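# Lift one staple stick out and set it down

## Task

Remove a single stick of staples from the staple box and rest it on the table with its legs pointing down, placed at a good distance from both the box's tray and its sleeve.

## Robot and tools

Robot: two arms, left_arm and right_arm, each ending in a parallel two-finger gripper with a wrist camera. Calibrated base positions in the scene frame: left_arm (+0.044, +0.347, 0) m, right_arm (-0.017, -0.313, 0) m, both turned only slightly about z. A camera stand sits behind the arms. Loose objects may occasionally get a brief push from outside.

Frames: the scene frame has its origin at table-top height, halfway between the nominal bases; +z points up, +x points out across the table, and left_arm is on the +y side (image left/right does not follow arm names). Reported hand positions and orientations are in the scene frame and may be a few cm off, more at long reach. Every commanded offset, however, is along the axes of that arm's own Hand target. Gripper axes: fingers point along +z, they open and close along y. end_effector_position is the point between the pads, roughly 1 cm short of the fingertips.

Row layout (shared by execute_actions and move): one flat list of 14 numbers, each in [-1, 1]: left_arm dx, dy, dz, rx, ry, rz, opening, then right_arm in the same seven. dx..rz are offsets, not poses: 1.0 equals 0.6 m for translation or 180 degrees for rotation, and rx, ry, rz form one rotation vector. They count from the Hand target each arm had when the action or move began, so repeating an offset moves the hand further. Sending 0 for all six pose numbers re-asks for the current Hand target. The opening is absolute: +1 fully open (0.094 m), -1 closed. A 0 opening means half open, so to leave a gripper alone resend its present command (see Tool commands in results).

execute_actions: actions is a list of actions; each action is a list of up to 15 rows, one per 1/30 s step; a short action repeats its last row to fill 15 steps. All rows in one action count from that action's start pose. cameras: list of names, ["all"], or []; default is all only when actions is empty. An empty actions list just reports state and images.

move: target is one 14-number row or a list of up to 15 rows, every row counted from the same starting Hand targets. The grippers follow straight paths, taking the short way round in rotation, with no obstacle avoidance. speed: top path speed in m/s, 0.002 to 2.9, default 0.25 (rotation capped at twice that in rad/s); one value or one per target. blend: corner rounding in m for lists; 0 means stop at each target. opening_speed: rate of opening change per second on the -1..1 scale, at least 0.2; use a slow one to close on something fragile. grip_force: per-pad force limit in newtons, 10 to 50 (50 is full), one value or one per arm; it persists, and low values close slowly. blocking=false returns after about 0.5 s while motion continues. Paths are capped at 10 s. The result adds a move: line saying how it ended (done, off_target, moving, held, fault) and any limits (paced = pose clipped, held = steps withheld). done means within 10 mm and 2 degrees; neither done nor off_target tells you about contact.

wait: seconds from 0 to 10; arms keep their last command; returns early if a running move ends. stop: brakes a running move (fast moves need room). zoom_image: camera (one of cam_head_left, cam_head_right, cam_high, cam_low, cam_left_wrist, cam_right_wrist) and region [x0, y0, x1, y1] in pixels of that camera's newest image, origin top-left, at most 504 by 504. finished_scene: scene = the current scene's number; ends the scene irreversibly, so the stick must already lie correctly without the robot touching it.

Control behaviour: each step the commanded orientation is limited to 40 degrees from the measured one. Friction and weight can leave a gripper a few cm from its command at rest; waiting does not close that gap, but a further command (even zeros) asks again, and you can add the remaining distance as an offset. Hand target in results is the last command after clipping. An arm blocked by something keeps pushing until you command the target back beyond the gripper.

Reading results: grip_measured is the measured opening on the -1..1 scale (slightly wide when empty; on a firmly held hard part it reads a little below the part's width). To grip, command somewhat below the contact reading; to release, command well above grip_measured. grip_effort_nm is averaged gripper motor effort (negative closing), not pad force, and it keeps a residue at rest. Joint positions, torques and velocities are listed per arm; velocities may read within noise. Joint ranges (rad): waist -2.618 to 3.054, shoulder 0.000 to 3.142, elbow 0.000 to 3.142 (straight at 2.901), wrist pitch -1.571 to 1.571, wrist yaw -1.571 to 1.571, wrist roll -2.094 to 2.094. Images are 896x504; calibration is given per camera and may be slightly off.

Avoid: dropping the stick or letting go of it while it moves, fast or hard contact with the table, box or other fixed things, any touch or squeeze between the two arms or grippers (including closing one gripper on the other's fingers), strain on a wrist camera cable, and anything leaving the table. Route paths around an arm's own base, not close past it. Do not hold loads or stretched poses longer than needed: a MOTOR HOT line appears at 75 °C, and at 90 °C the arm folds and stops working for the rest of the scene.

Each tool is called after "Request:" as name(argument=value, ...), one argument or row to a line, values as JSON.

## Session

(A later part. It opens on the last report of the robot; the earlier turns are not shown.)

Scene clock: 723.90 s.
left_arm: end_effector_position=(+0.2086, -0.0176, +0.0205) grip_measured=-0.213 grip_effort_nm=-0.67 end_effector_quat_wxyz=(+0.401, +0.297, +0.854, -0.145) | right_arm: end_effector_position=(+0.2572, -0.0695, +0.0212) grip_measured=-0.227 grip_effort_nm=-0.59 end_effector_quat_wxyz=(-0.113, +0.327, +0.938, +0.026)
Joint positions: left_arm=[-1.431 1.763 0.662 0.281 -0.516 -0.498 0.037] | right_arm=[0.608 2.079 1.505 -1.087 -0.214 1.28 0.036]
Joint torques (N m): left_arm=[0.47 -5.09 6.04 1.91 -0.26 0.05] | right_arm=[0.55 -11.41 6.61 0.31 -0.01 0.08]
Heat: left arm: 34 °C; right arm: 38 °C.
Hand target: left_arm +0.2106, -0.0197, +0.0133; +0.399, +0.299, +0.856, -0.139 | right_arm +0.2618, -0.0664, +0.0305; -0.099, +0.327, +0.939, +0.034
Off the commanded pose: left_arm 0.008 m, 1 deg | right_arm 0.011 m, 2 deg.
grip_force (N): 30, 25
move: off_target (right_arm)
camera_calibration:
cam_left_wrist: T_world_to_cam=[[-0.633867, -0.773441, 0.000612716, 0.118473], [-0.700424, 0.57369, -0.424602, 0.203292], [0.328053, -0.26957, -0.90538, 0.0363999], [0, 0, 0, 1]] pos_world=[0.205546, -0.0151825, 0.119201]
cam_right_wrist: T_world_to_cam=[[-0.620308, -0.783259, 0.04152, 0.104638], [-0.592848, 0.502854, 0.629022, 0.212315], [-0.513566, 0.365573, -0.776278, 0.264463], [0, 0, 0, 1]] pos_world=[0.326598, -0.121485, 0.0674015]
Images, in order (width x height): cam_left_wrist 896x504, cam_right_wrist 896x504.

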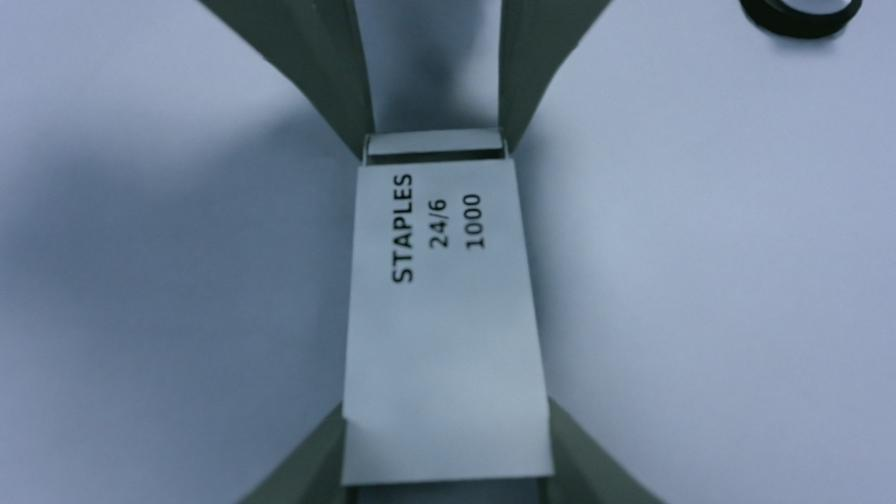

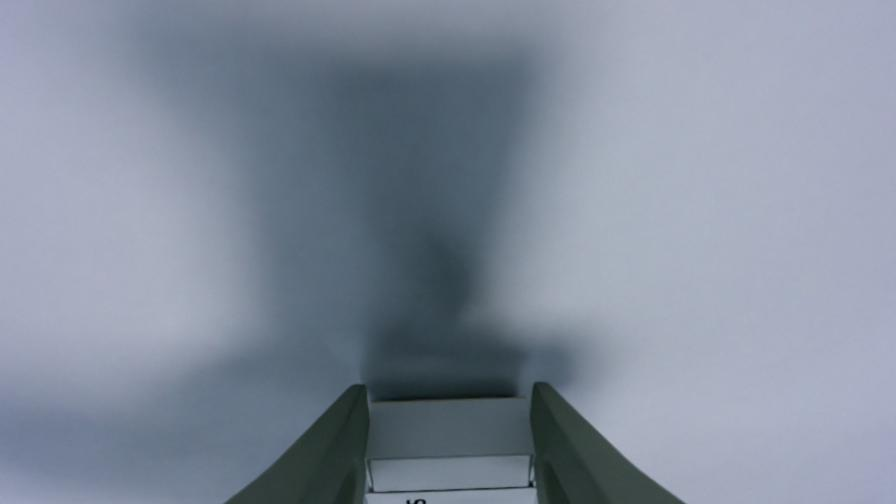

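Request:
move(
  target=[0,0,0,0,0,0,-0.36,-0.0408,0,-0.0087,0,0,0,-0.3],
  speed=0.04,
  cameras=["cam_right_wrist","cam_left_wrist"],
)

Scene clock: 727.93 s.
left_arm: end_effector_position=(+0.2108, -0.0217, +0.0250) grip_measured=-0.213 grip_effort_nm=-0.67 end_effector_quat_wxyz=(+0.409, +0.297, +0.850, -0.150) | right_arm: end_effector_position=(+0.2657, -0.0777, +0.0270) grip_measured=-0.228 grip_effort_nm=-0.59 end_effector_quat_wxyz=(-0.118, +0.327, +0.937, +0.030)
Joint positions: left_arm=[-1.428 1.763 0.667 0.299 -0.518 -0.485 0.037] | right_arm=[0.571 2.082 1.532 -1.118 -0.225 1.241 0.036]
Joint torques (N m): left_arm=[0.23 -5.35 5.39 1.71 -0.19 -0.08] | right_arm=[-1.83 -9.16 8.49 0.31 0.14 -0.16]
Heat: left arm: 34 °C; right arm: 38 °C.
Hand target: left_arm +0.2106, -0.0196, +0.0132; +0.399, +0.299, +0.856, -0.139 | right_arm +0.2814, -0.0820, +0.0305; -0.099, +0.327, +0.939, +0.034
Off the commanded pose: left_arm 0.012 m, 2 deg | right_arm 0.017 m, 2 deg.
grip_force (N): 30, 25
move: off_target (left_arm, right_arm)
camera_calibration:
cam_left_wrist: T_world_to_cam=[[-0.637134, -0.770742, 0.00415658, 0.117384], [-0.692687, 0.570228, -0.441615, 0.207814], [0.338001, -0.284247, -0.897195, 0.0361234], [0, 0, 0, 1]] pos_world=[0.20653, -0.017761, 0.123696]
cam_right_wrist: T_world_to_cam=[[-0.6205, -0.783369, 0.036241, 0.103436], [-0.588075, 0.495387, 0.639343, 0.215702], [-0.518795, 0.375399, -0.768067, 0.278283], [0, 0, 0, 1]] pos_world=[0.335402, -0.130295, 0.0720842]
Images, in order (width x height): cam_left_wrist 896x504, cam_right_wrist 896x504.

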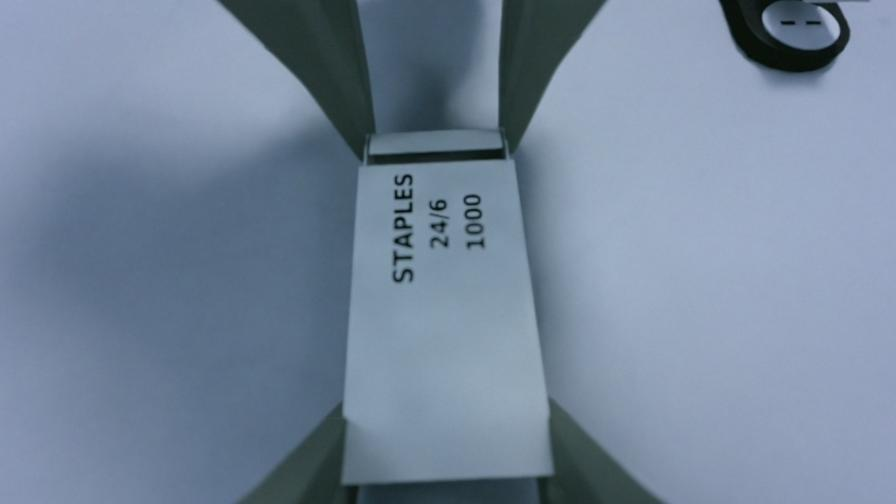

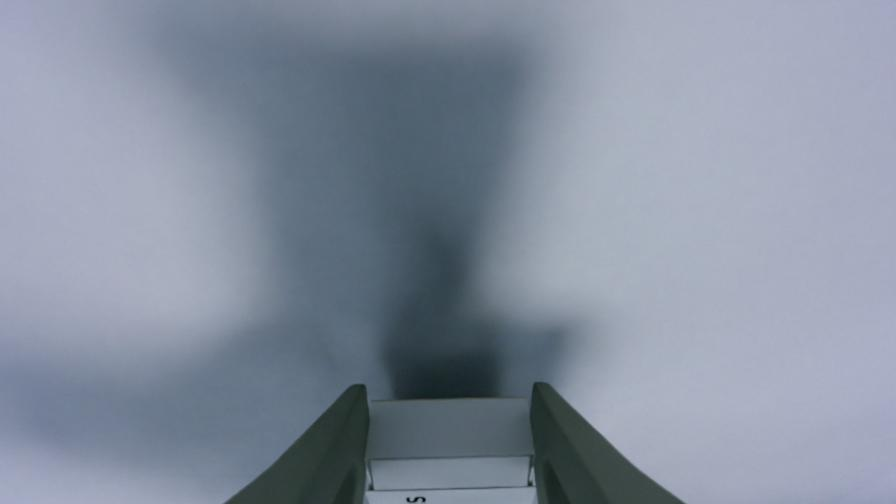

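Request:
move(
  target=[0,0,0,0,0,0,-0.36,-0.0489,0,-0.0104,0,0,0,-0.3],
  speed=0.04,
  cameras=["cam_right_wrist","cam_left_wrist"],
)

Scene clock: 732.77 s.
left_arm: end_effector_position=(+0.2155, -0.0267, +0.0318) grip_measured=-0.214 grip_effort_nm=-0.67 end_effector_quat_wxyz=(+0.418, +0.287, +0.847, -0.160) | right_arm: end_effector_position=(+0.2720, -0.0838, +0.0331) grip_measured=-0.228 grip_effort_nm=-0.59 end_effector_quat_wxyz=(-0.152, +0.322, +0.934, +0.039)
Joint positions: left_arm=[-1.42 1.763 0.674 0.326 -0.52 -0.483 0.037] | right_arm=[0.521 2.119 1.598 -1.192 -0.281 1.175 0.036]
Joint torques (N m): left_arm=[-0.57 -5.75 4.63 1.47 -0.14 -0.11] | right_arm=[-3.86 -9.1 8.58 0.58 0.69 -0.19]
Heat: left arm: 34 °C; right arm: 38 °C.
Hand target: left_arm +0.2107, -0.0196, +0.0132; +0.399, +0.299, +0.856, -0.139 | right_arm +0.3049, -0.1005, +0.0305; -0.099, +0.327, +0.939, +0.035
Off the commanded pose: left_arm 0.020 m, 4 deg | right_arm 0.037 m, 6 deg.
grip_force (N): 30, 25
move: off_target (left_arm, right_arm)
camera_calibration:
cam_left_wrist: T_world_to_cam=[[-0.630219, -0.776065, 0.0233922, 0.114271], [-0.693889, 0.549458, -0.465418, 0.217315], [0.348341, -0.309547, -0.884782, 0.035854], [0, 0, 0, 1]] pos_world=[0.210319, -0.019625, 0.130192]
cam_right_wrist: T_world_to_cam=[[-0.612867, -0.789096, 0.0414887, 0.0996616], [-0.553173, 0.465942, 0.690578, 0.204891], [-0.564264, 0.400282, -0.722067, 0.301495], [0, 0, 0, 1]] pos_world=[0.344542, -0.137508, 0.0720718]
Images, in order (width x height): cam_left_wrist 896x504, cam_right_wrist 896x504.

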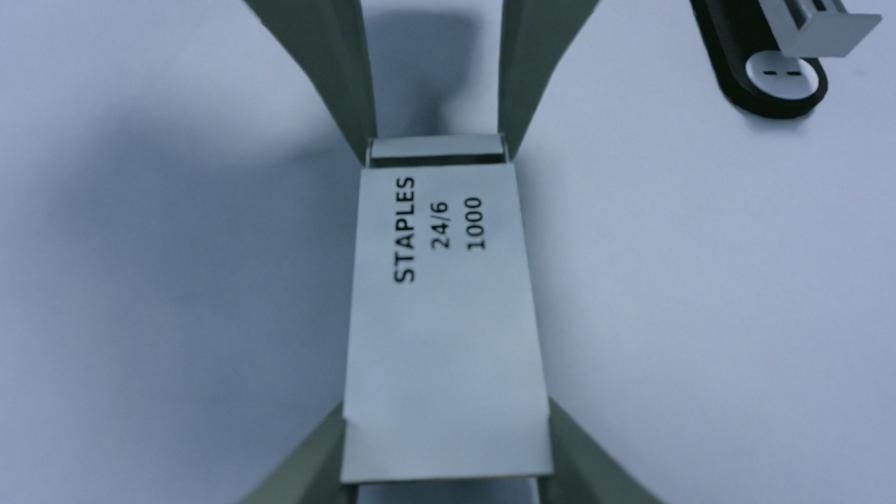

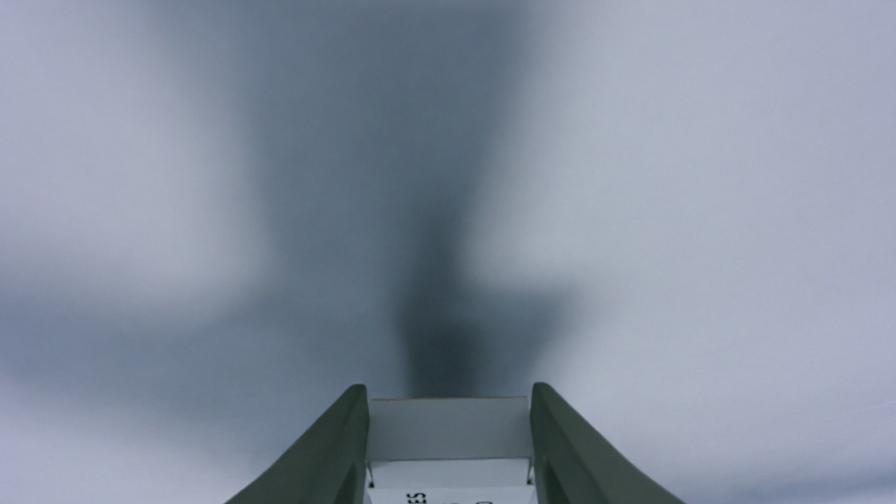

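Request:
zoom_image(
  camera="cam_left_wrist",
  region=[320, 100, 560, 220],
)

Request:
zoom_image(
  camera="cam_right_wrist",
  region=[320, 370, 580, 504],
)

Scaled by 2.100 from the camera's 896x504 image, which has a finer 1280x720 frame.

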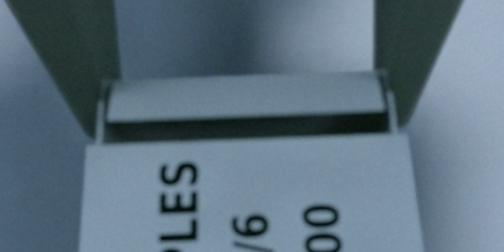

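Scaled by 1.938 from the camera's 896x504 image, which has a finer 1280x720 frame.

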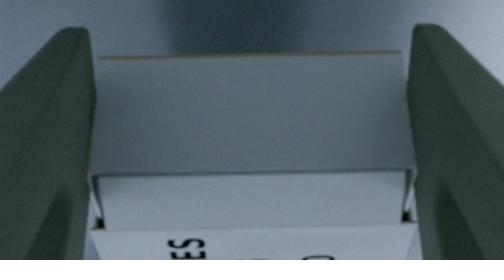

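Request:
move(
  target=[0,0,0,0,0,0,-0.36,0.0244,0,0.0052,0,-0.083,0,-0.3],
  speed=0.04,
  cameras=["cam_right_wrist","cam_left_wrist"],
)

Scene clock: 766.57 s.
left_arm: end_effector_position=(+0.2138, -0.0254, +0.0263) grip_measured=-0.214 grip_effort_nm=-0.67 end_effector_quat_wxyz=(+0.410, +0.288, +0.851, -0.158) | right_arm: end_effector_position=(+0.2694, -0.0798, +0.0247) grip_measured=-0.229 grip_effort_nm=-0.59 end_effector_quat_wxyz=(-0.042, +0.324, +0.945, -0.007)
Joint positions: left_arm=[-1.42 1.772 0.674 0.317 -0.511 -0.494 0.037] | right_arm=[0.639 2.058 1.506 -1.077 -0.063 1.309 0.036]
Joint torques (N m): left_arm=[-0.53 -6.13 4.82 1.58 -0.24 0.02] | right_arm=[-0.85 -11.93 5.07 0.93 0.99 0.06]
Heat: left arm: 33 °C; right arm: 36 °C.
Hand target: left_arm +0.2107, -0.0196, +0.0132; +0.399, +0.299, +0.856, -0.139 | right_arm +0.2933, -0.0912, +0.0305; +0.024, +0.329, +0.944, -0.008
Off the commanded pose: left_arm 0.015 m, 3 deg | right_arm 0.027 m, 8 deg.
grip_force (N): 30, 25
move: off_target (left_arm, right_arm)
camera_calibration:
cam_left_wrist: T_world_to_cam=[[-0.629912, -0.776265, 0.0249712, 0.114241], [-0.700645, 0.554088, -0.449536, 0.214049], [0.335123, -0.300664, -0.892913, 0.0351994], [0, 0, 0, 1]] pos_world=[0.210138, -0.0193379, 0.1248]
cam_right_wrist: T_world_to_cam=[[-0.61464, -0.786865, 0.0553244, 0.101861], [-0.664543, 0.554324, 0.501107, 0.249066], [-0.424972, 0.271235, -0.863615, 0.247991], [0, 0, 0, 1]] pos_world=[0.333512, -0.125176, 0.0837242]
Images, in order (width x height): cam_left_wrist 896x504, cam_right_wrist 896x504.

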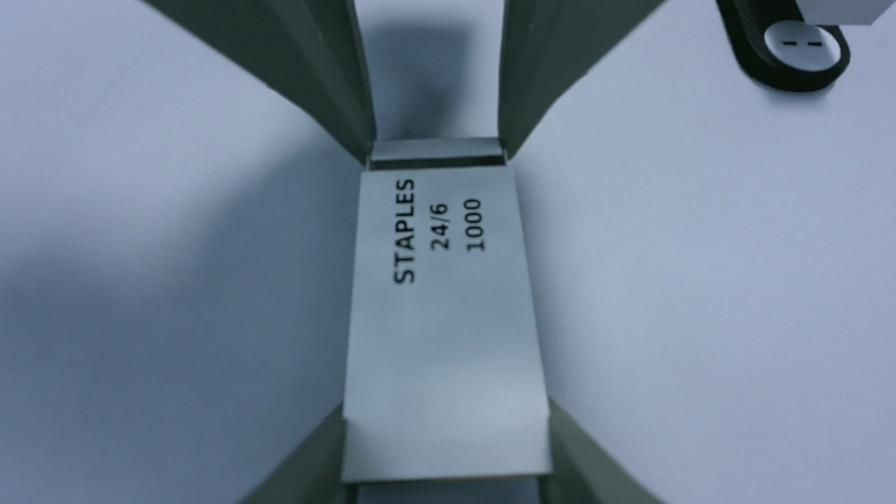

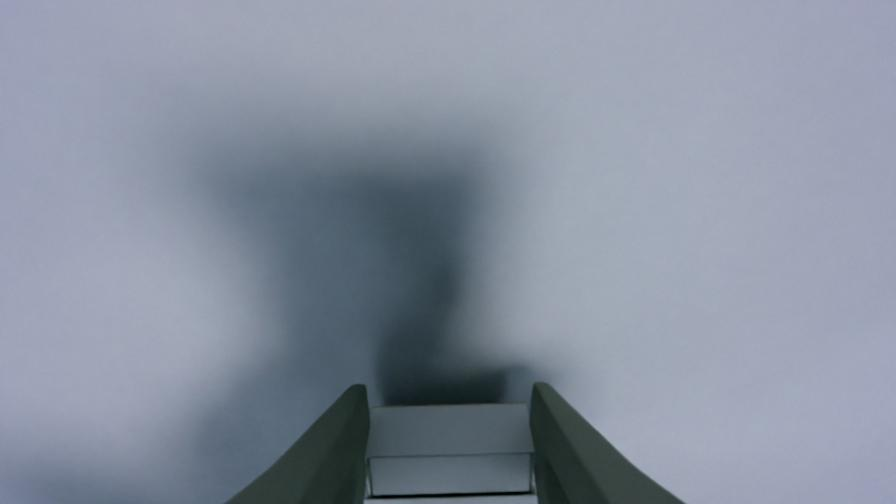

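Request:
move(
  target=[0,0,0,0,0,0,-0.36,-0.0333,0,0.0017,0,-0.0556,0,-0.3],
  speed=0.04,
  cameras=["cam_right_wrist","cam_left_wrist"],
)

Scene clock: 775.57 s.
left_arm: end_effector_position=(+0.2145, -0.0250, +0.0263) grip_measured=-0.214 grip_effort_nm=-0.67 end_effector_quat_wxyz=(+0.410, +0.286, +0.851, -0.158) | right_arm: end_effector_position=(+0.2712, -0.0805, +0.0225) grip_measured=-0.230 grip_effort_nm=-0.59 end_effector_quat_wxyz=(+0.006, +0.318, +0.948, -0.023)
Joint positions: left_arm=[-1.418 1.772 0.674 0.317 -0.511 -0.495 0.037] | right_arm=[0.682 2.041 1.473 -1.036 0.035 1.342 0.036]
Joint torques (N m): left_arm=[-0.75 -6.12 4.89 1.6 -0.25 0.05] | right_arm=[-2.18 -11.73 5.11 1.08 1.68 -0.01]
Heat: left arm: 33 °C; right arm: 37 °C.
Hand target: left_arm +0.2107, -0.0196, +0.0132; +0.399, +0.299, +0.856, -0.139 | right_arm +0.3089, -0.1038, +0.0305; +0.106, +0.327, +0.938, -0.037
Off the commanded pose: left_arm 0.015 m, 3 deg | right_arm 0.045 m, 12 deg.
grip_force (N): 30, 25
move: off_target (left_arm, right_arm)
camera_calibration:
cam_left_wrist: T_world_to_cam=[[-0.627685, -0.778028, 0.0261435, 0.114406], [-0.702549, 0.551687, -0.449517, 0.214743], [0.335314, -0.300522, -0.892889, 0.0350109], [0, 0, 0, 1]] pos_world=[0.210939, -0.0189383, 0.124801]
cam_right_wrist: T_world_to_cam=[[-0.607761, -0.792243, 0.0545649, 0.100268], [-0.709697, 0.572696, 0.410305, 0.267558], [-0.35631, 0.210643, -0.910315, 0.224555], [0, 0, 0, 1]] pos_world=[0.330836, -0.121093, 0.0891647]
Images, in order (width x height): cam_left_wrist 896x504, cam_right_wrist 896x504.

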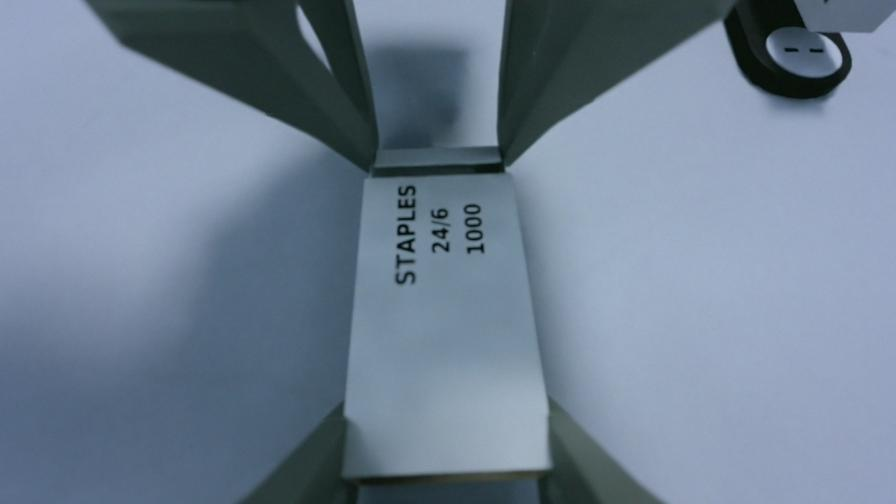

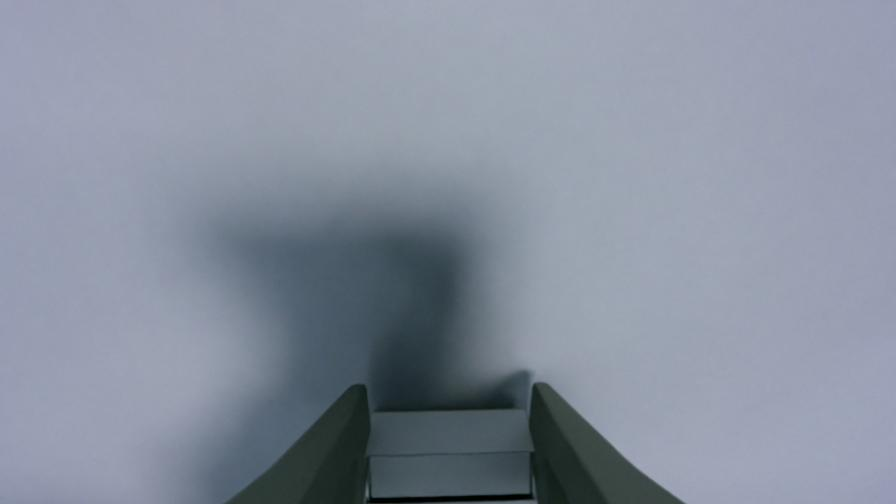

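Request:
zoom_image(
  camera="cam_left_wrist",
  region=[340, 120, 440, 200],
)

Request:
zoom_image(
  camera="cam_left_wrist",
  region=[460, 120, 560, 200],
)

Request:
zoom_image(
  camera="cam_right_wrist",
  region=[340, 400, 440, 500],
)

Request:
zoom_image(
  camera="cam_right_wrist",
  region=[470, 400, 570, 500],
)

Scaled by 5.040 from the camera's 896x504 image, which has a finer 1280x720 frame.

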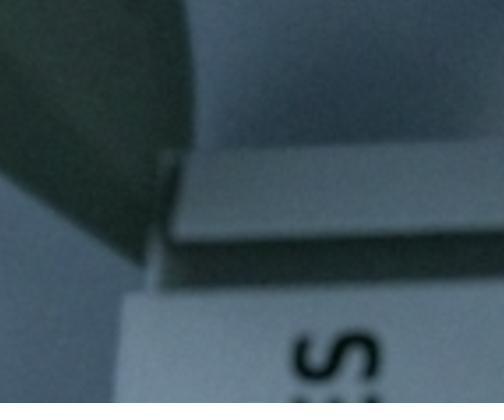

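Scaled by 5.040 from the camera's 896x504 image, which has a finer 1280x720 frame.

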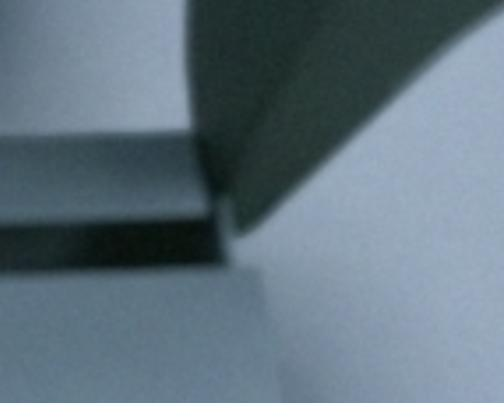

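Scaled by 5.040 from the camera's 896x504 image, which has a finer 1280x720 frame.

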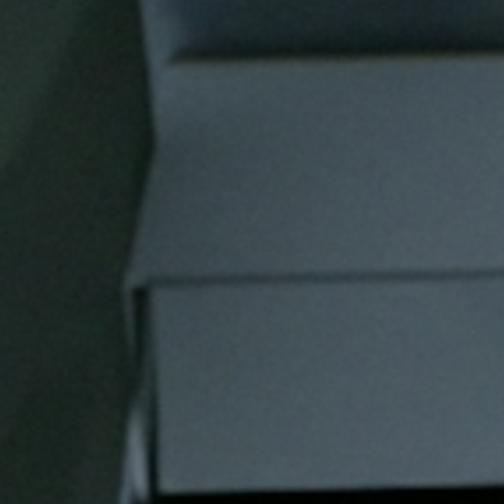

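Scaled by 5.040 from the camera's 896x504 image, which has a finer 1280x720 frame.

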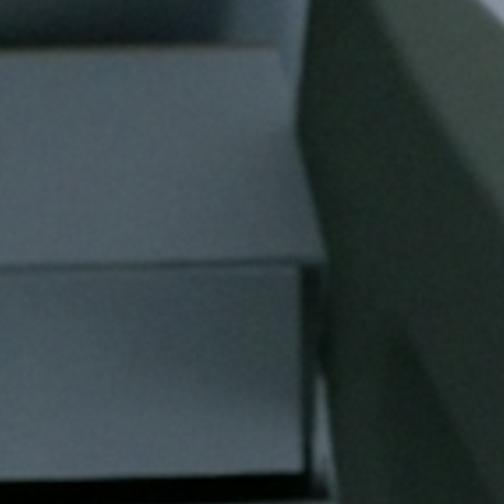

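Request:
move(
  target=[0,0,0,0,0,0,-0.36,0,0,0,0,0.0667,0,-0.3],
  speed=0.04,
  cameras=["cam_right_wrist","cam_left_wrist"],
)

Scene clock: 807.33 s.
left_arm: end_effector_position=(+0.2171, -0.0271, +0.0306) grip_measured=-0.214 grip_effort_nm=-0.67 end_effector_quat_wxyz=(+0.420, +0.285, +0.847, -0.160) | right_arm: end_effector_position=(+0.2742, -0.0844, +0.0294) grip_measured=-0.231 grip_effort_nm=-0.59 end_effector_quat_wxyz=(-0.049, +0.321, +0.946, +0.009)
Joint positions: left_arm=[-1.418 1.772 0.674 0.339 -0.524 -0.482 0.037] | right_arm=[0.608 2.041 1.499 -1.072 -0.089 1.271 0.036]
Joint torques (N m): left_arm=[-0.68 -6.22 4.92 1.35 -0.1 -0.13] | right_arm=[-4.16 -8.53 8.64 0.69 0.92 -0.21]
Heat: left arm: 33 °C; right arm: 36 °C.
Hand target: left_arm +0.2107, -0.0196, +0.0132; +0.399, +0.299, +0.856, -0.139 | right_arm +0.3090, -0.1037, +0.0305; +0.007, +0.329, +0.944, -0.003
Off the commanded pose: left_arm 0.020 m, 4 deg | right_arm 0.040 m, 7 deg.
grip_force (N): 30, 25
move: off_target (left_arm, right_arm)
camera_calibration:
cam_left_wrist: T_world_to_cam=[[-0.626957, -0.77874, 0.0220955, 0.114243], [-0.694063, 0.545453, -0.469849, 0.218277], [0.353838, -0.309911, -0.88247, 0.0328131], [0, 0, 0, 1]] pos_world=[0.211513, -0.0199247, 0.128989]
cam_right_wrist: T_world_to_cam=[[-0.610311, -0.791597, 0.0299177, 0.100113], [-0.66651, 0.533548, 0.520663, 0.250719], [-0.428118, 0.297826, -0.853238, 0.258127], [0, 0, 0, 1]] pos_world=[0.338715, -0.131399, 0.0867083]
Images, in order (width x height): cam_left_wrist 896x504, cam_right_wrist 896x504.

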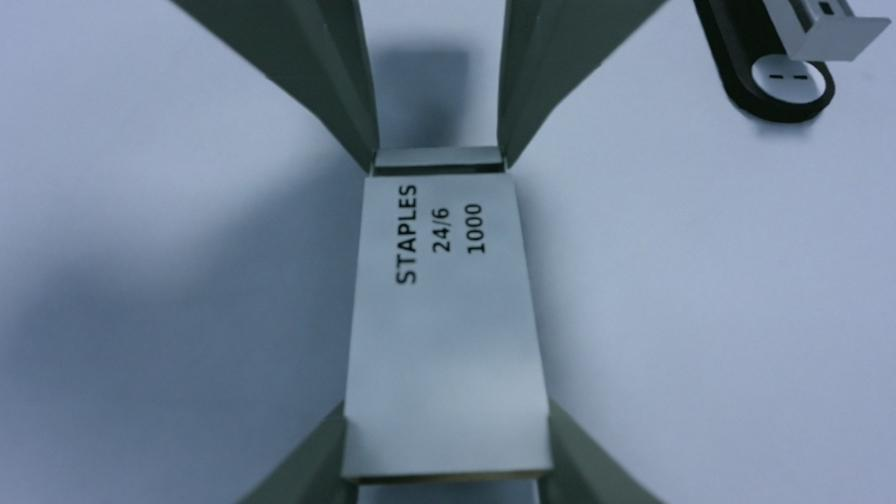

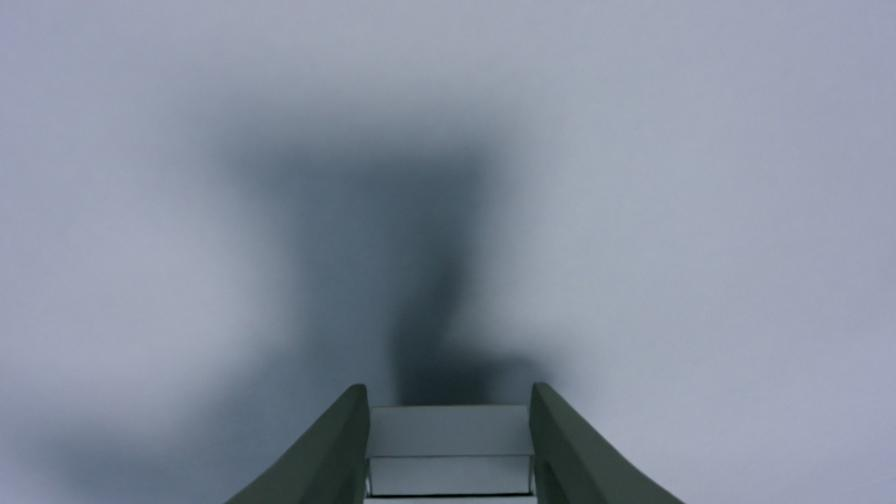

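Request:
move(
  target=[0,0,0,0,0,0,-0.36,0.0167,0,0,0,0,0,-0.3],
  speed=0.04,
  grip_force=[30,12],
  cameras=["cam_right_wrist","cam_left_wrist"],
)

Scene clock: 842.60 s.
left_arm: end_effector_position=(+0.2171, -0.0271, +0.0306) grip_measured=-0.214 grip_effort_nm=-0.67 end_effector_quat_wxyz=(+0.420, +0.285, +0.846, -0.160) | right_arm: end_effector_position=(+0.2738, -0.0839, +0.0294) grip_measured=-0.231 grip_effort_nm=-0.36 end_effector_quat_wxyz=(-0.049, +0.321, +0.946, +0.009)
Joint positions: left_arm=[-1.418 1.772 0.674 0.339 -0.524 -0.482 0.037] | right_arm=[0.61 2.041 1.499 -1.072 -0.09 1.274 0.036]
Joint torques (N m): left_arm=[-0.85 -6.24 4.81 1.33 -0.11 -0.15] | right_arm=[-2 -9.16 7.43 0.75 0.93 -0.03]
Heat: left arm: 33 °C; right arm: 35 °C.
Hand target: left_arm +0.2106, -0.0196, +0.0132; +0.399, +0.299, +0.856, -0.139 | right_arm +0.3011, -0.0974, +0.0304; +0.007, +0.329, +0.944, -0.002
Off the commanded pose: left_arm 0.020 m, 4 deg | right_arm 0.031 m, 7 deg.
grip_force (N): 30, 12
move: off_target (left_arm, right_arm)
camera_calibration:
cam_left_wrist: T_world_to_cam=[[-0.627196, -0.778557, 0.0217685, 0.114277], [-0.693794, 0.545774, -0.469872, 0.21816], [0.353942, -0.309805, -0.882466, 0.0328281], [0, 0, 0, 1]] pos_world=[0.211413, -0.0199249, 0.128989]
cam_right_wrist: T_world_to_cam=[[-0.61151, -0.79065, 0.0304696, 0.100525], [-0.665344, 0.534674, 0.521, 0.249951], [-0.42822, 0.298324, -0.853013, 0.257903], [0, 0, 0, 1]] pos_world=[0.338215, -0.131101, 0.0867073]
Images, in order (width x height): cam_left_wrist 896x504, cam_right_wrist 896x504.

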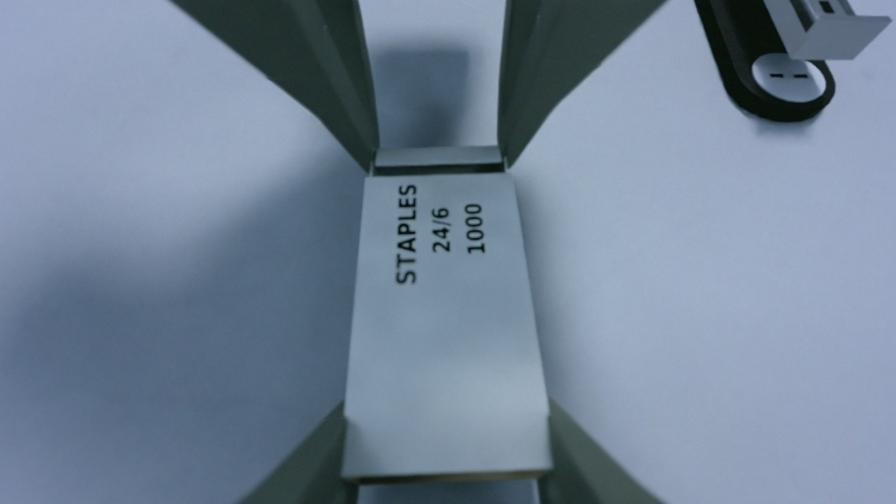

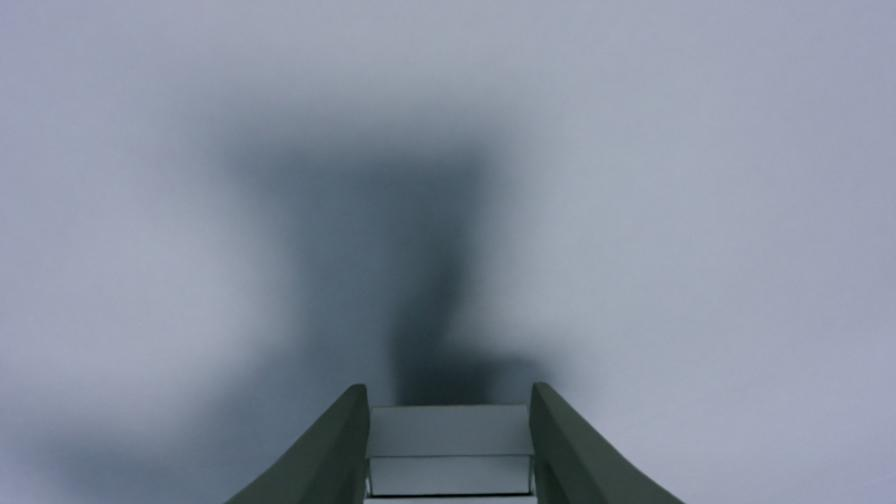

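Request:
move(
  target=[
    [0,0,0,0,0,0,-0.36,-0.008,0,0,0,0,0.03,-0.3],
    [0,0,0,0,0,0,-0.36,-0.012,0,0,0,0,-0.03,-0.3],
    [0,0,0,0,0,0,-0.36,-0.012,0,0,0,-0.05,0,-0.3],
    [0,0,0,0,0,0,-0.36,-0.012,0,0,0,0.03,0,-0.3],
    [0,0,0,0,0,0,-0.36,-0.012,0,0,0,0,0,-0.3],
  ],
  speed=0.06,
  cameras=["cam_right_wrist","cam_left_wrist"],
)

Scene clock: 857.20 s.
left_arm: end_effector_position=(+0.2150, -0.0269, +0.0287) grip_measured=-0.214 grip_effort_nm=-0.67 end_effector_quat_wxyz=(+0.415, +0.287, +0.848, -0.160) | right_arm: end_effector_position=(+0.3023, -0.1028, +0.0244) grip_measured=-0.297 grip_effort_nm=-0.17 end_effector_quat_wxyz=(-0.010, +0.327, +0.945, -0.008)
Joint positions: left_arm=[-1.42 1.772 0.674 0.33 -0.516 -0.487 0.037] | right_arm=[0.566 2.076 1.535 -1.055 -0.006 1.243 0.033]
Joint torques (N m): left_arm=[-0.65 -6.13 4.81 1.4 -0.17 -0.12] | right_arm=[0.69 -11.45 5.48 0.62 0.18 0.05]
Heat: left arm: 33 °C; right arm: 36 °C.
Hand target: left_arm +0.2107, -0.0196, +0.0132; +0.399, +0.299, +0.856, -0.139 | right_arm +0.3067, -0.1020, +0.0304; +0.007, +0.329, +0.944, -0.003
Off the commanded pose: left_arm 0.018 m, 3 deg | right_arm 0.008 m, 2 deg.
grip_force (N): 30, 12
move: off_target (left_arm)
camera_calibration:
cam_left_wrist: T_world_to_cam=[[-0.630647, -0.775667, 0.0250181, 0.113849], [-0.695956, 0.550986, -0.460498, 0.215995], [0.343409, -0.307823, -0.887308, 0.034349], [0, 0, 0, 1]] pos_world=[0.210326, -0.0201274, 0.127095]
cam_right_wrist: T_world_to_cam=[[-0.621858, -0.782223, 0.0376879, 0.107018], [-0.68963, 0.569782, 0.446945, 0.294446], [-0.371084, 0.251945, -0.893767, 0.250463], [0, 0, 0, 1]] pos_world=[0.362551, -0.147161, 0.0882215]
Images, in order (width x height): cam_left_wrist 896x504, cam_right_wrist 896x504.

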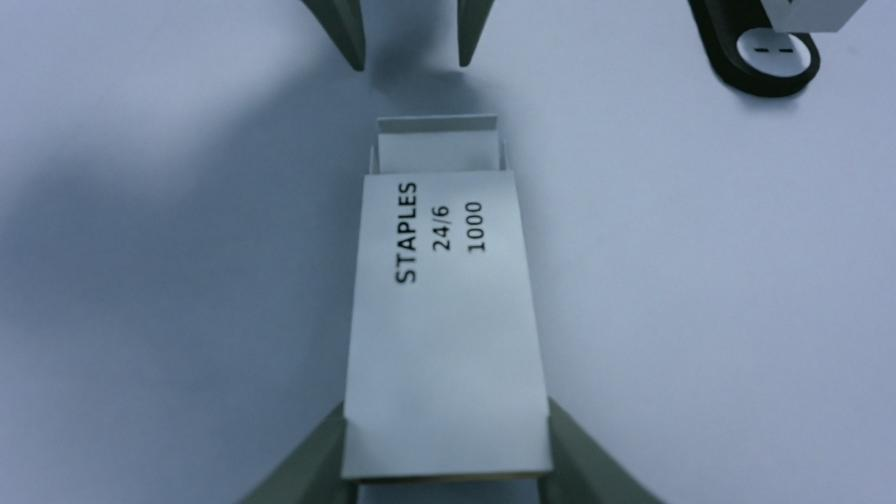

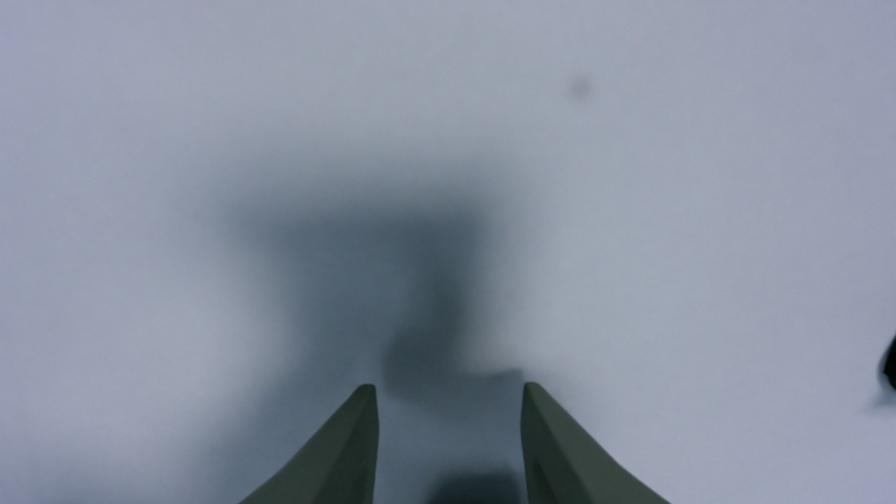

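Request:
zoom_image(
  camera="cam_left_wrist",
  region=[350, 95, 530, 195],
)

Scaled by 2.800 from the camera's 896x504 image, which has a finer 1280x720 frame.

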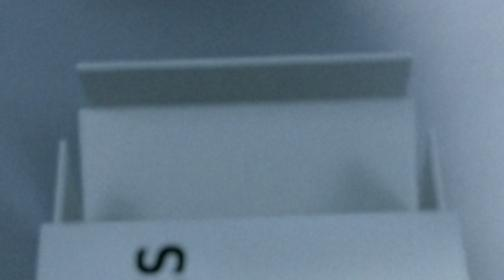

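Request:
wait(
  seconds=0.1,
  cameras=["cam_low","cam_high"],
)

Scene clock: 889.20 s.
left_arm: end_effector_position=(+0.2150, -0.0269, +0.0287) grip_measured=-0.214 grip_effort_nm=-0.67 end_effector_quat_wxyz=(+0.415, +0.287, +0.848, -0.160) | right_arm: end_effector_position=(+0.3025, -0.1030, +0.0244) grip_measured=-0.297 grip_effort_nm=-0.17 end_effector_quat_wxyz=(-0.010, +0.327, +0.945, -0.009)
Joint positions: left_arm=[-1.42 1.772 0.674 0.33 -0.516 -0.487 0.037] | right_arm=[0.566 2.076 1.535 -1.055 -0.005 1.244 0.033]
Joint torques (N m): left_arm=[-0.51 -6.31 4.85 1.41 -0.24 -0.1] | right_arm=[0.64 -11.49 5.45 0.6 0.16 0.07]
Heat: left arm: 33 °C; right arm: 39 °C.
Hand target: left_arm +0.2107, -0.0196, +0.0132; +0.399, +0.299, +0.856, -0.139 | right_arm +0.3067, -0.1019, +0.0304; +0.007, +0.329, +0.944, -0.003
Tool commands: left_gripper/opening=-0.36 right_gripper/opening=-0.3
Off the commanded pose: left_arm 0.018 m, 3 deg | right_arm 0.008 m, 2 deg.
grip_force (N): 30, 12
wait: 0.10 s; at rest from the start
Images, in order (width x height): cam_high 896x504, cam_low 896x504.

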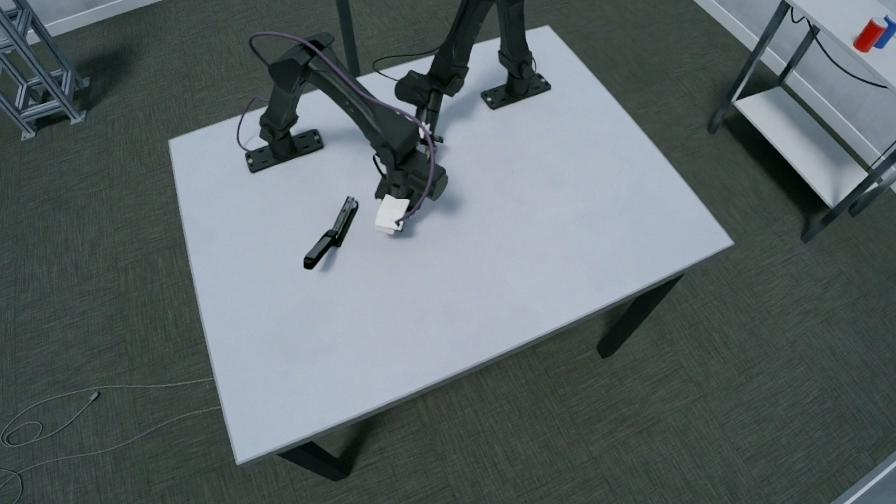

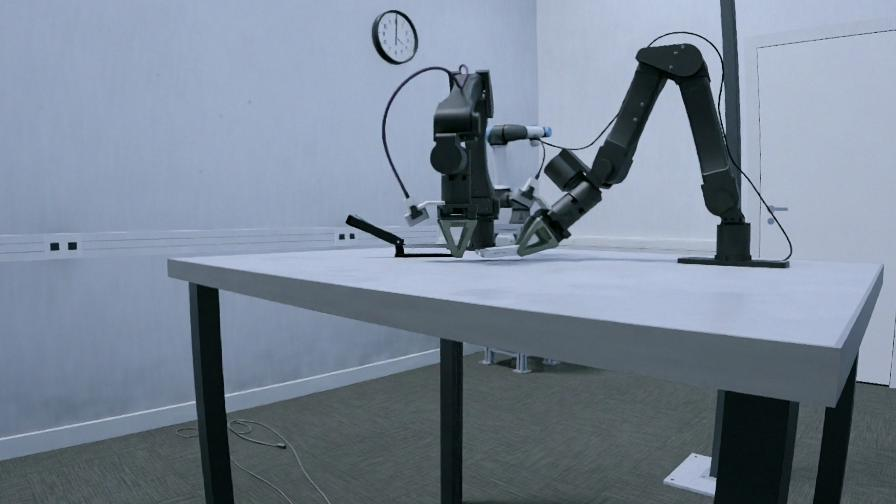

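Request:
zoom_image(
  camera="cam_low",
  region=[380, 190, 600, 280],
)

Scaled by 2.291 from the camera's 896x504 image, which has a finer 1280x720 frame.

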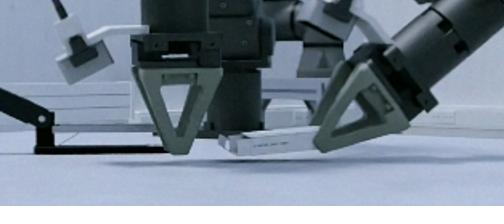

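Request:
move(
  target=[0.0077,0,0.0064,0,0,0,-0.36,0,0,0,0,0,0,-0.3],
  speed=0.05,
  cameras=["cam_left_wrist"],
)

Scene clock: 894.50 s.
left_arm: end_effector_position=(+0.2145, -0.0257, +0.0233) grip_measured=-0.214 grip_effort_nm=-0.67 end_effector_quat_wxyz=(+0.412, +0.290, +0.850, -0.155) | right_arm: end_effector_position=(+0.3025, -0.1030, +0.0244) grip_measured=-0.297 grip_effort_nm=-0.17 end_effector_quat_wxyz=(-0.010, +0.327, +0.945, -0.009)
Joint positions: left_arm=[-1.42 1.786 0.674 0.33 -0.516 -0.487 0.037] | right_arm=[0.566 2.076 1.535 -1.055 -0.005 1.244 0.033]
Joint torques (N m): left_arm=[-0.58 -5.86 4.34 1.74 -0.22 -0.08] | right_arm=[0.55 -11.44 5.45 0.62 0.17 0.07]
Heat: left arm: 33 °C; right arm: 39 °C.
Hand target: left_arm +0.2107, -0.0196, +0.0073; +0.399, +0.299, +0.856, -0.139 | right_arm +0.3066, -0.1019, +0.0304; +0.007, +0.329, +0.944, -0.003
Off the commanded pose: left_arm 0.018 m, 3 deg | right_arm 0.007 m, 2 deg.
grip_force (N): 30, 12
move: off_target (left_arm)
camera_calibration:
cam_left_wrist: T_world_to_cam=[[-0.630699, -0.775853, 0.0164785, 0.114878], [-0.697289, 0.557258, -0.450835, 0.212783], [0.340598, -0.295831, -0.892455, 0.0311048], [0, 0, 0, 1]] pos_world=[0.21023, -0.0202449, 0.121796]
Images, in order (width x height): cam_left_wrist 896x504.

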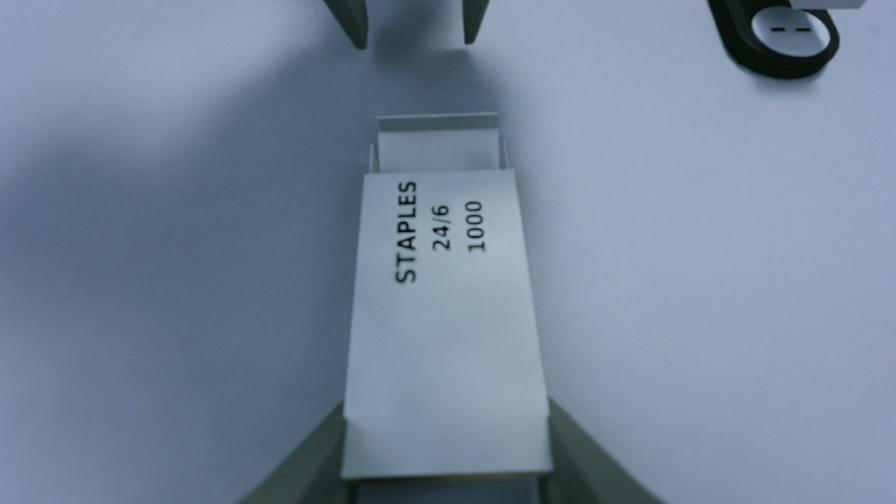

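Request:
move(
  target=[0.0064,0,0.0054,0,0,0,-0.36,0,0,0,0,0,0,-0.3],
  speed=0.05,
  cameras=["cam_left_wrist","cam_low"],
)

Request:
zoom_image(
  camera="cam_low",
  region=[440, 200, 580, 280],
)

Scene clock: 897.87 s.
left_arm: end_effector_position=(+0.2144, -0.0259, +0.0206) grip_measured=-0.214 grip_effort_nm=-0.67 end_effector_quat_wxyz=(+0.412, +0.291, +0.850, -0.153) | right_arm: end_effector_position=(+0.3025, -0.1030, +0.0244) grip_measured=-0.297 grip_effort_nm=-0.17 end_effector_quat_wxyz=(-0.010, +0.327, +0.945, -0.009)
Joint positions: left_arm=[-1.422 1.797 0.674 0.338 -0.519 -0.487 0.037] | right_arm=[0.566 2.076 1.535 -1.055 -0.005 1.244 0.033]
Joint torques (N m): left_arm=[-0.43 -5.16 3.56 1.9 -0.18 -0.1] | right_arm=[0.65 -11.47 5.44 0.61 0.17 0.07]
Heat: left arm: 33 °C; right arm: 39 °C.
Hand target: left_arm +0.2106, -0.0196, +0.0022; +0.399, +0.299, +0.856, -0.139 | right_arm +0.3066, -0.1019, +0.0304; +0.007, +0.329, +0.944, -0.003
Off the commanded pose: left_arm 0.020 m, 2 deg | right_arm 0.007 m, 2 deg.
grip_force (N): 30, 12
move: off_target (left_arm)
camera_calibration:
cam_left_wrist: T_world_to_cam=[[-0.630454, -0.776116, 0.0130849, 0.114686], [-0.696921, 0.558539, -0.449817, 0.211509], [0.341802, -0.292708, -0.893025, 0.0286171], [0, 0, 0, 1]] pos_world=[0.209928, -0.0207494, 0.119195]
Images, in order (width x height): cam_low 896x504, cam_left_wrist 896x504.

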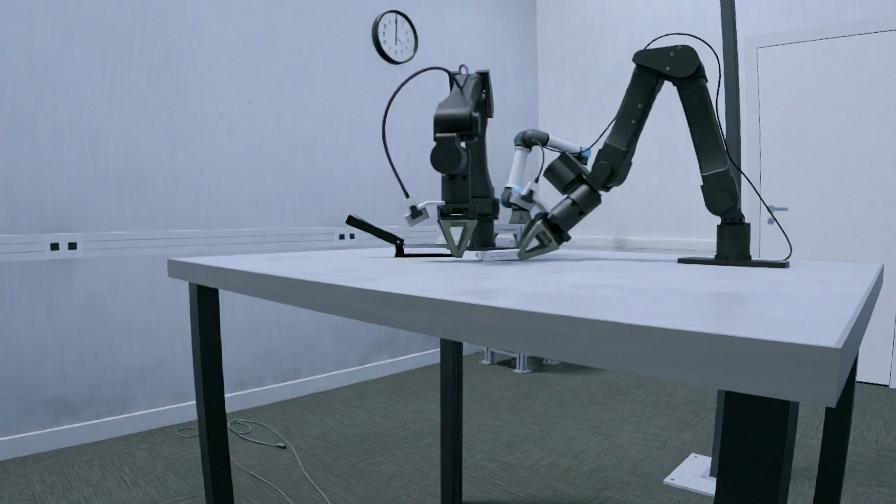

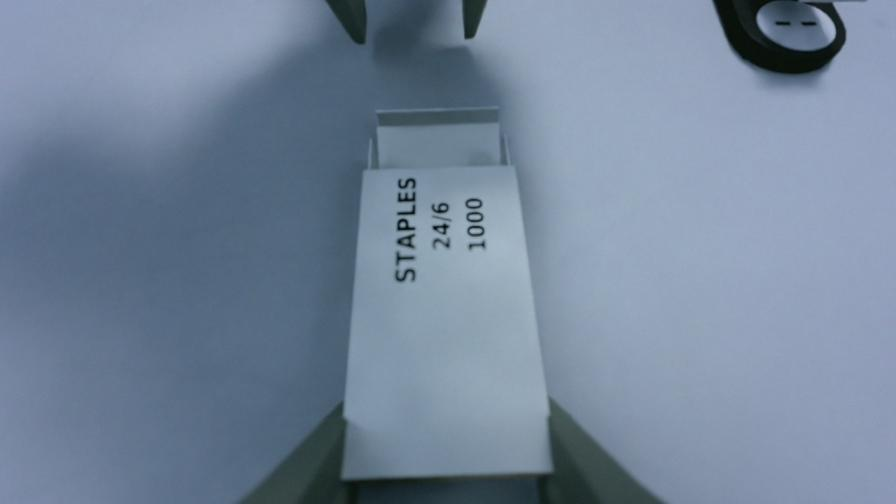

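Scaled by 3.600 from the camera's 896x504 image, which has a finer 1280x720 frame.

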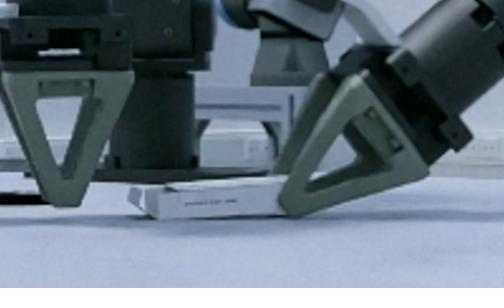

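Request:
move(
  target=[
    [0,0,0,0,0,0,-0.36,0,0,0,0,0,0,-0.08],
    [0,0,0,0,0,0,-0.36,0.0552,-0.01,0.0019,0,0,0,-0.08],
  ],
  speed=0.08,
  grip_force=[30,12],
  cameras=["cam_left_wrist","cam_right_wrist"],
)

Scene clock: 910.23 s.
left_arm: end_effector_position=(+0.2144, -0.0259, +0.0207) grip_measured=-0.214 grip_effort_nm=-0.67 end_effector_quat_wxyz=(+0.412, +0.290, +0.850, -0.153) | right_arm: end_effector_position=(+0.2716, -0.0877, +0.0175) grip_measured=-0.083 grip_effort_nm=0.13 end_effector_quat_wxyz=(-0.011, +0.324, +0.946, -0.018)
Joint positions: left_arm=[-1.422 1.797 0.674 0.338 -0.519 -0.487 0.037] | right_arm=[0.65 2.041 1.452 -1.024 0.002 1.322 0.043]
Joint torques (N m): left_arm=[-0.44 -5.14 3.63 1.88 -0.17 -0.09] | right_arm=[0.17 -12.64 5.22 0.59 0.11 0.06]
Heat: left arm: 33 °C; right arm: 40 °C.
Hand target: left_arm +0.2106, -0.0196, +0.0022; +0.399, +0.299, +0.856, -0.139 | right_arm +0.2770, -0.0862, +0.0288; +0.007, +0.329, +0.944, -0.003
Off the commanded pose: left_arm 0.020 m, 2 deg | right_arm 0.013 m, 3 deg.
grip_force (N): 30, 12
move: off_target (left_arm, right_arm)
camera_calibration:
cam_left_wrist: T_world_to_cam=[[-0.630228, -0.776304, 0.0128519, 0.114662], [-0.696972, 0.558374, -0.449943, 0.211531], [0.342116, -0.292524, -0.892965, 0.0285478], [0, 0, 0, 1]] pos_world=[0.209928, -0.0207497, 0.119195]
cam_right_wrist: T_world_to_cam=[[-0.617067, -0.784894, 0.0563051, 0.0982399], [-0.689445, 0.573743, 0.442136, 0.268033], [-0.379335, 0.234008, -0.895179, 0.229736], [0, 0, 0, 1]] pos_world=[0.332561, -0.130434, 0.0816165]
Images, in order (width x height): cam_left_wrist 896x504, cam_right_wrist 896x504.

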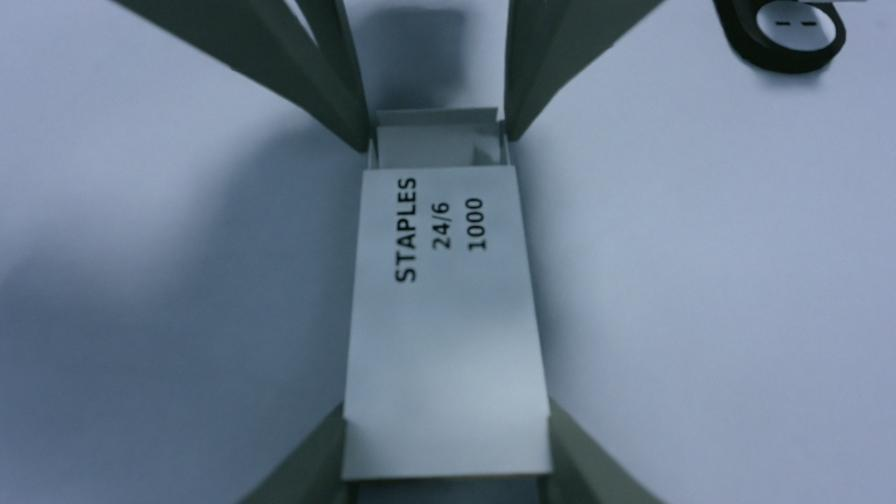

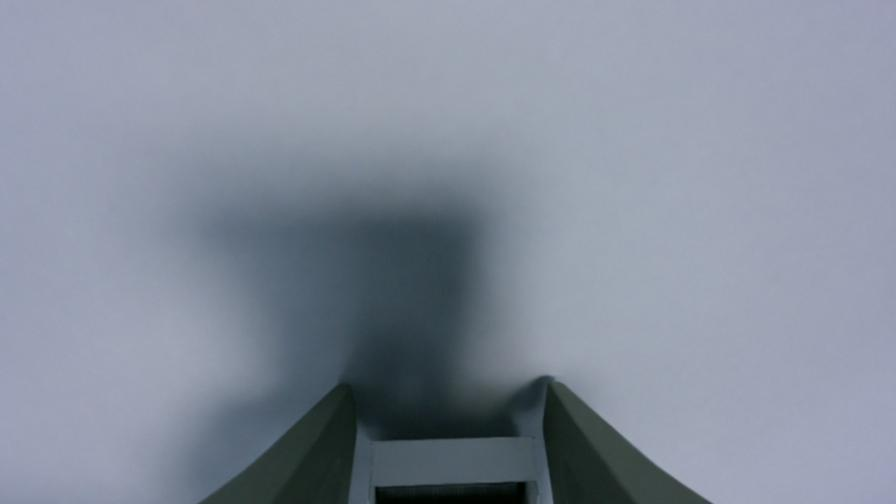

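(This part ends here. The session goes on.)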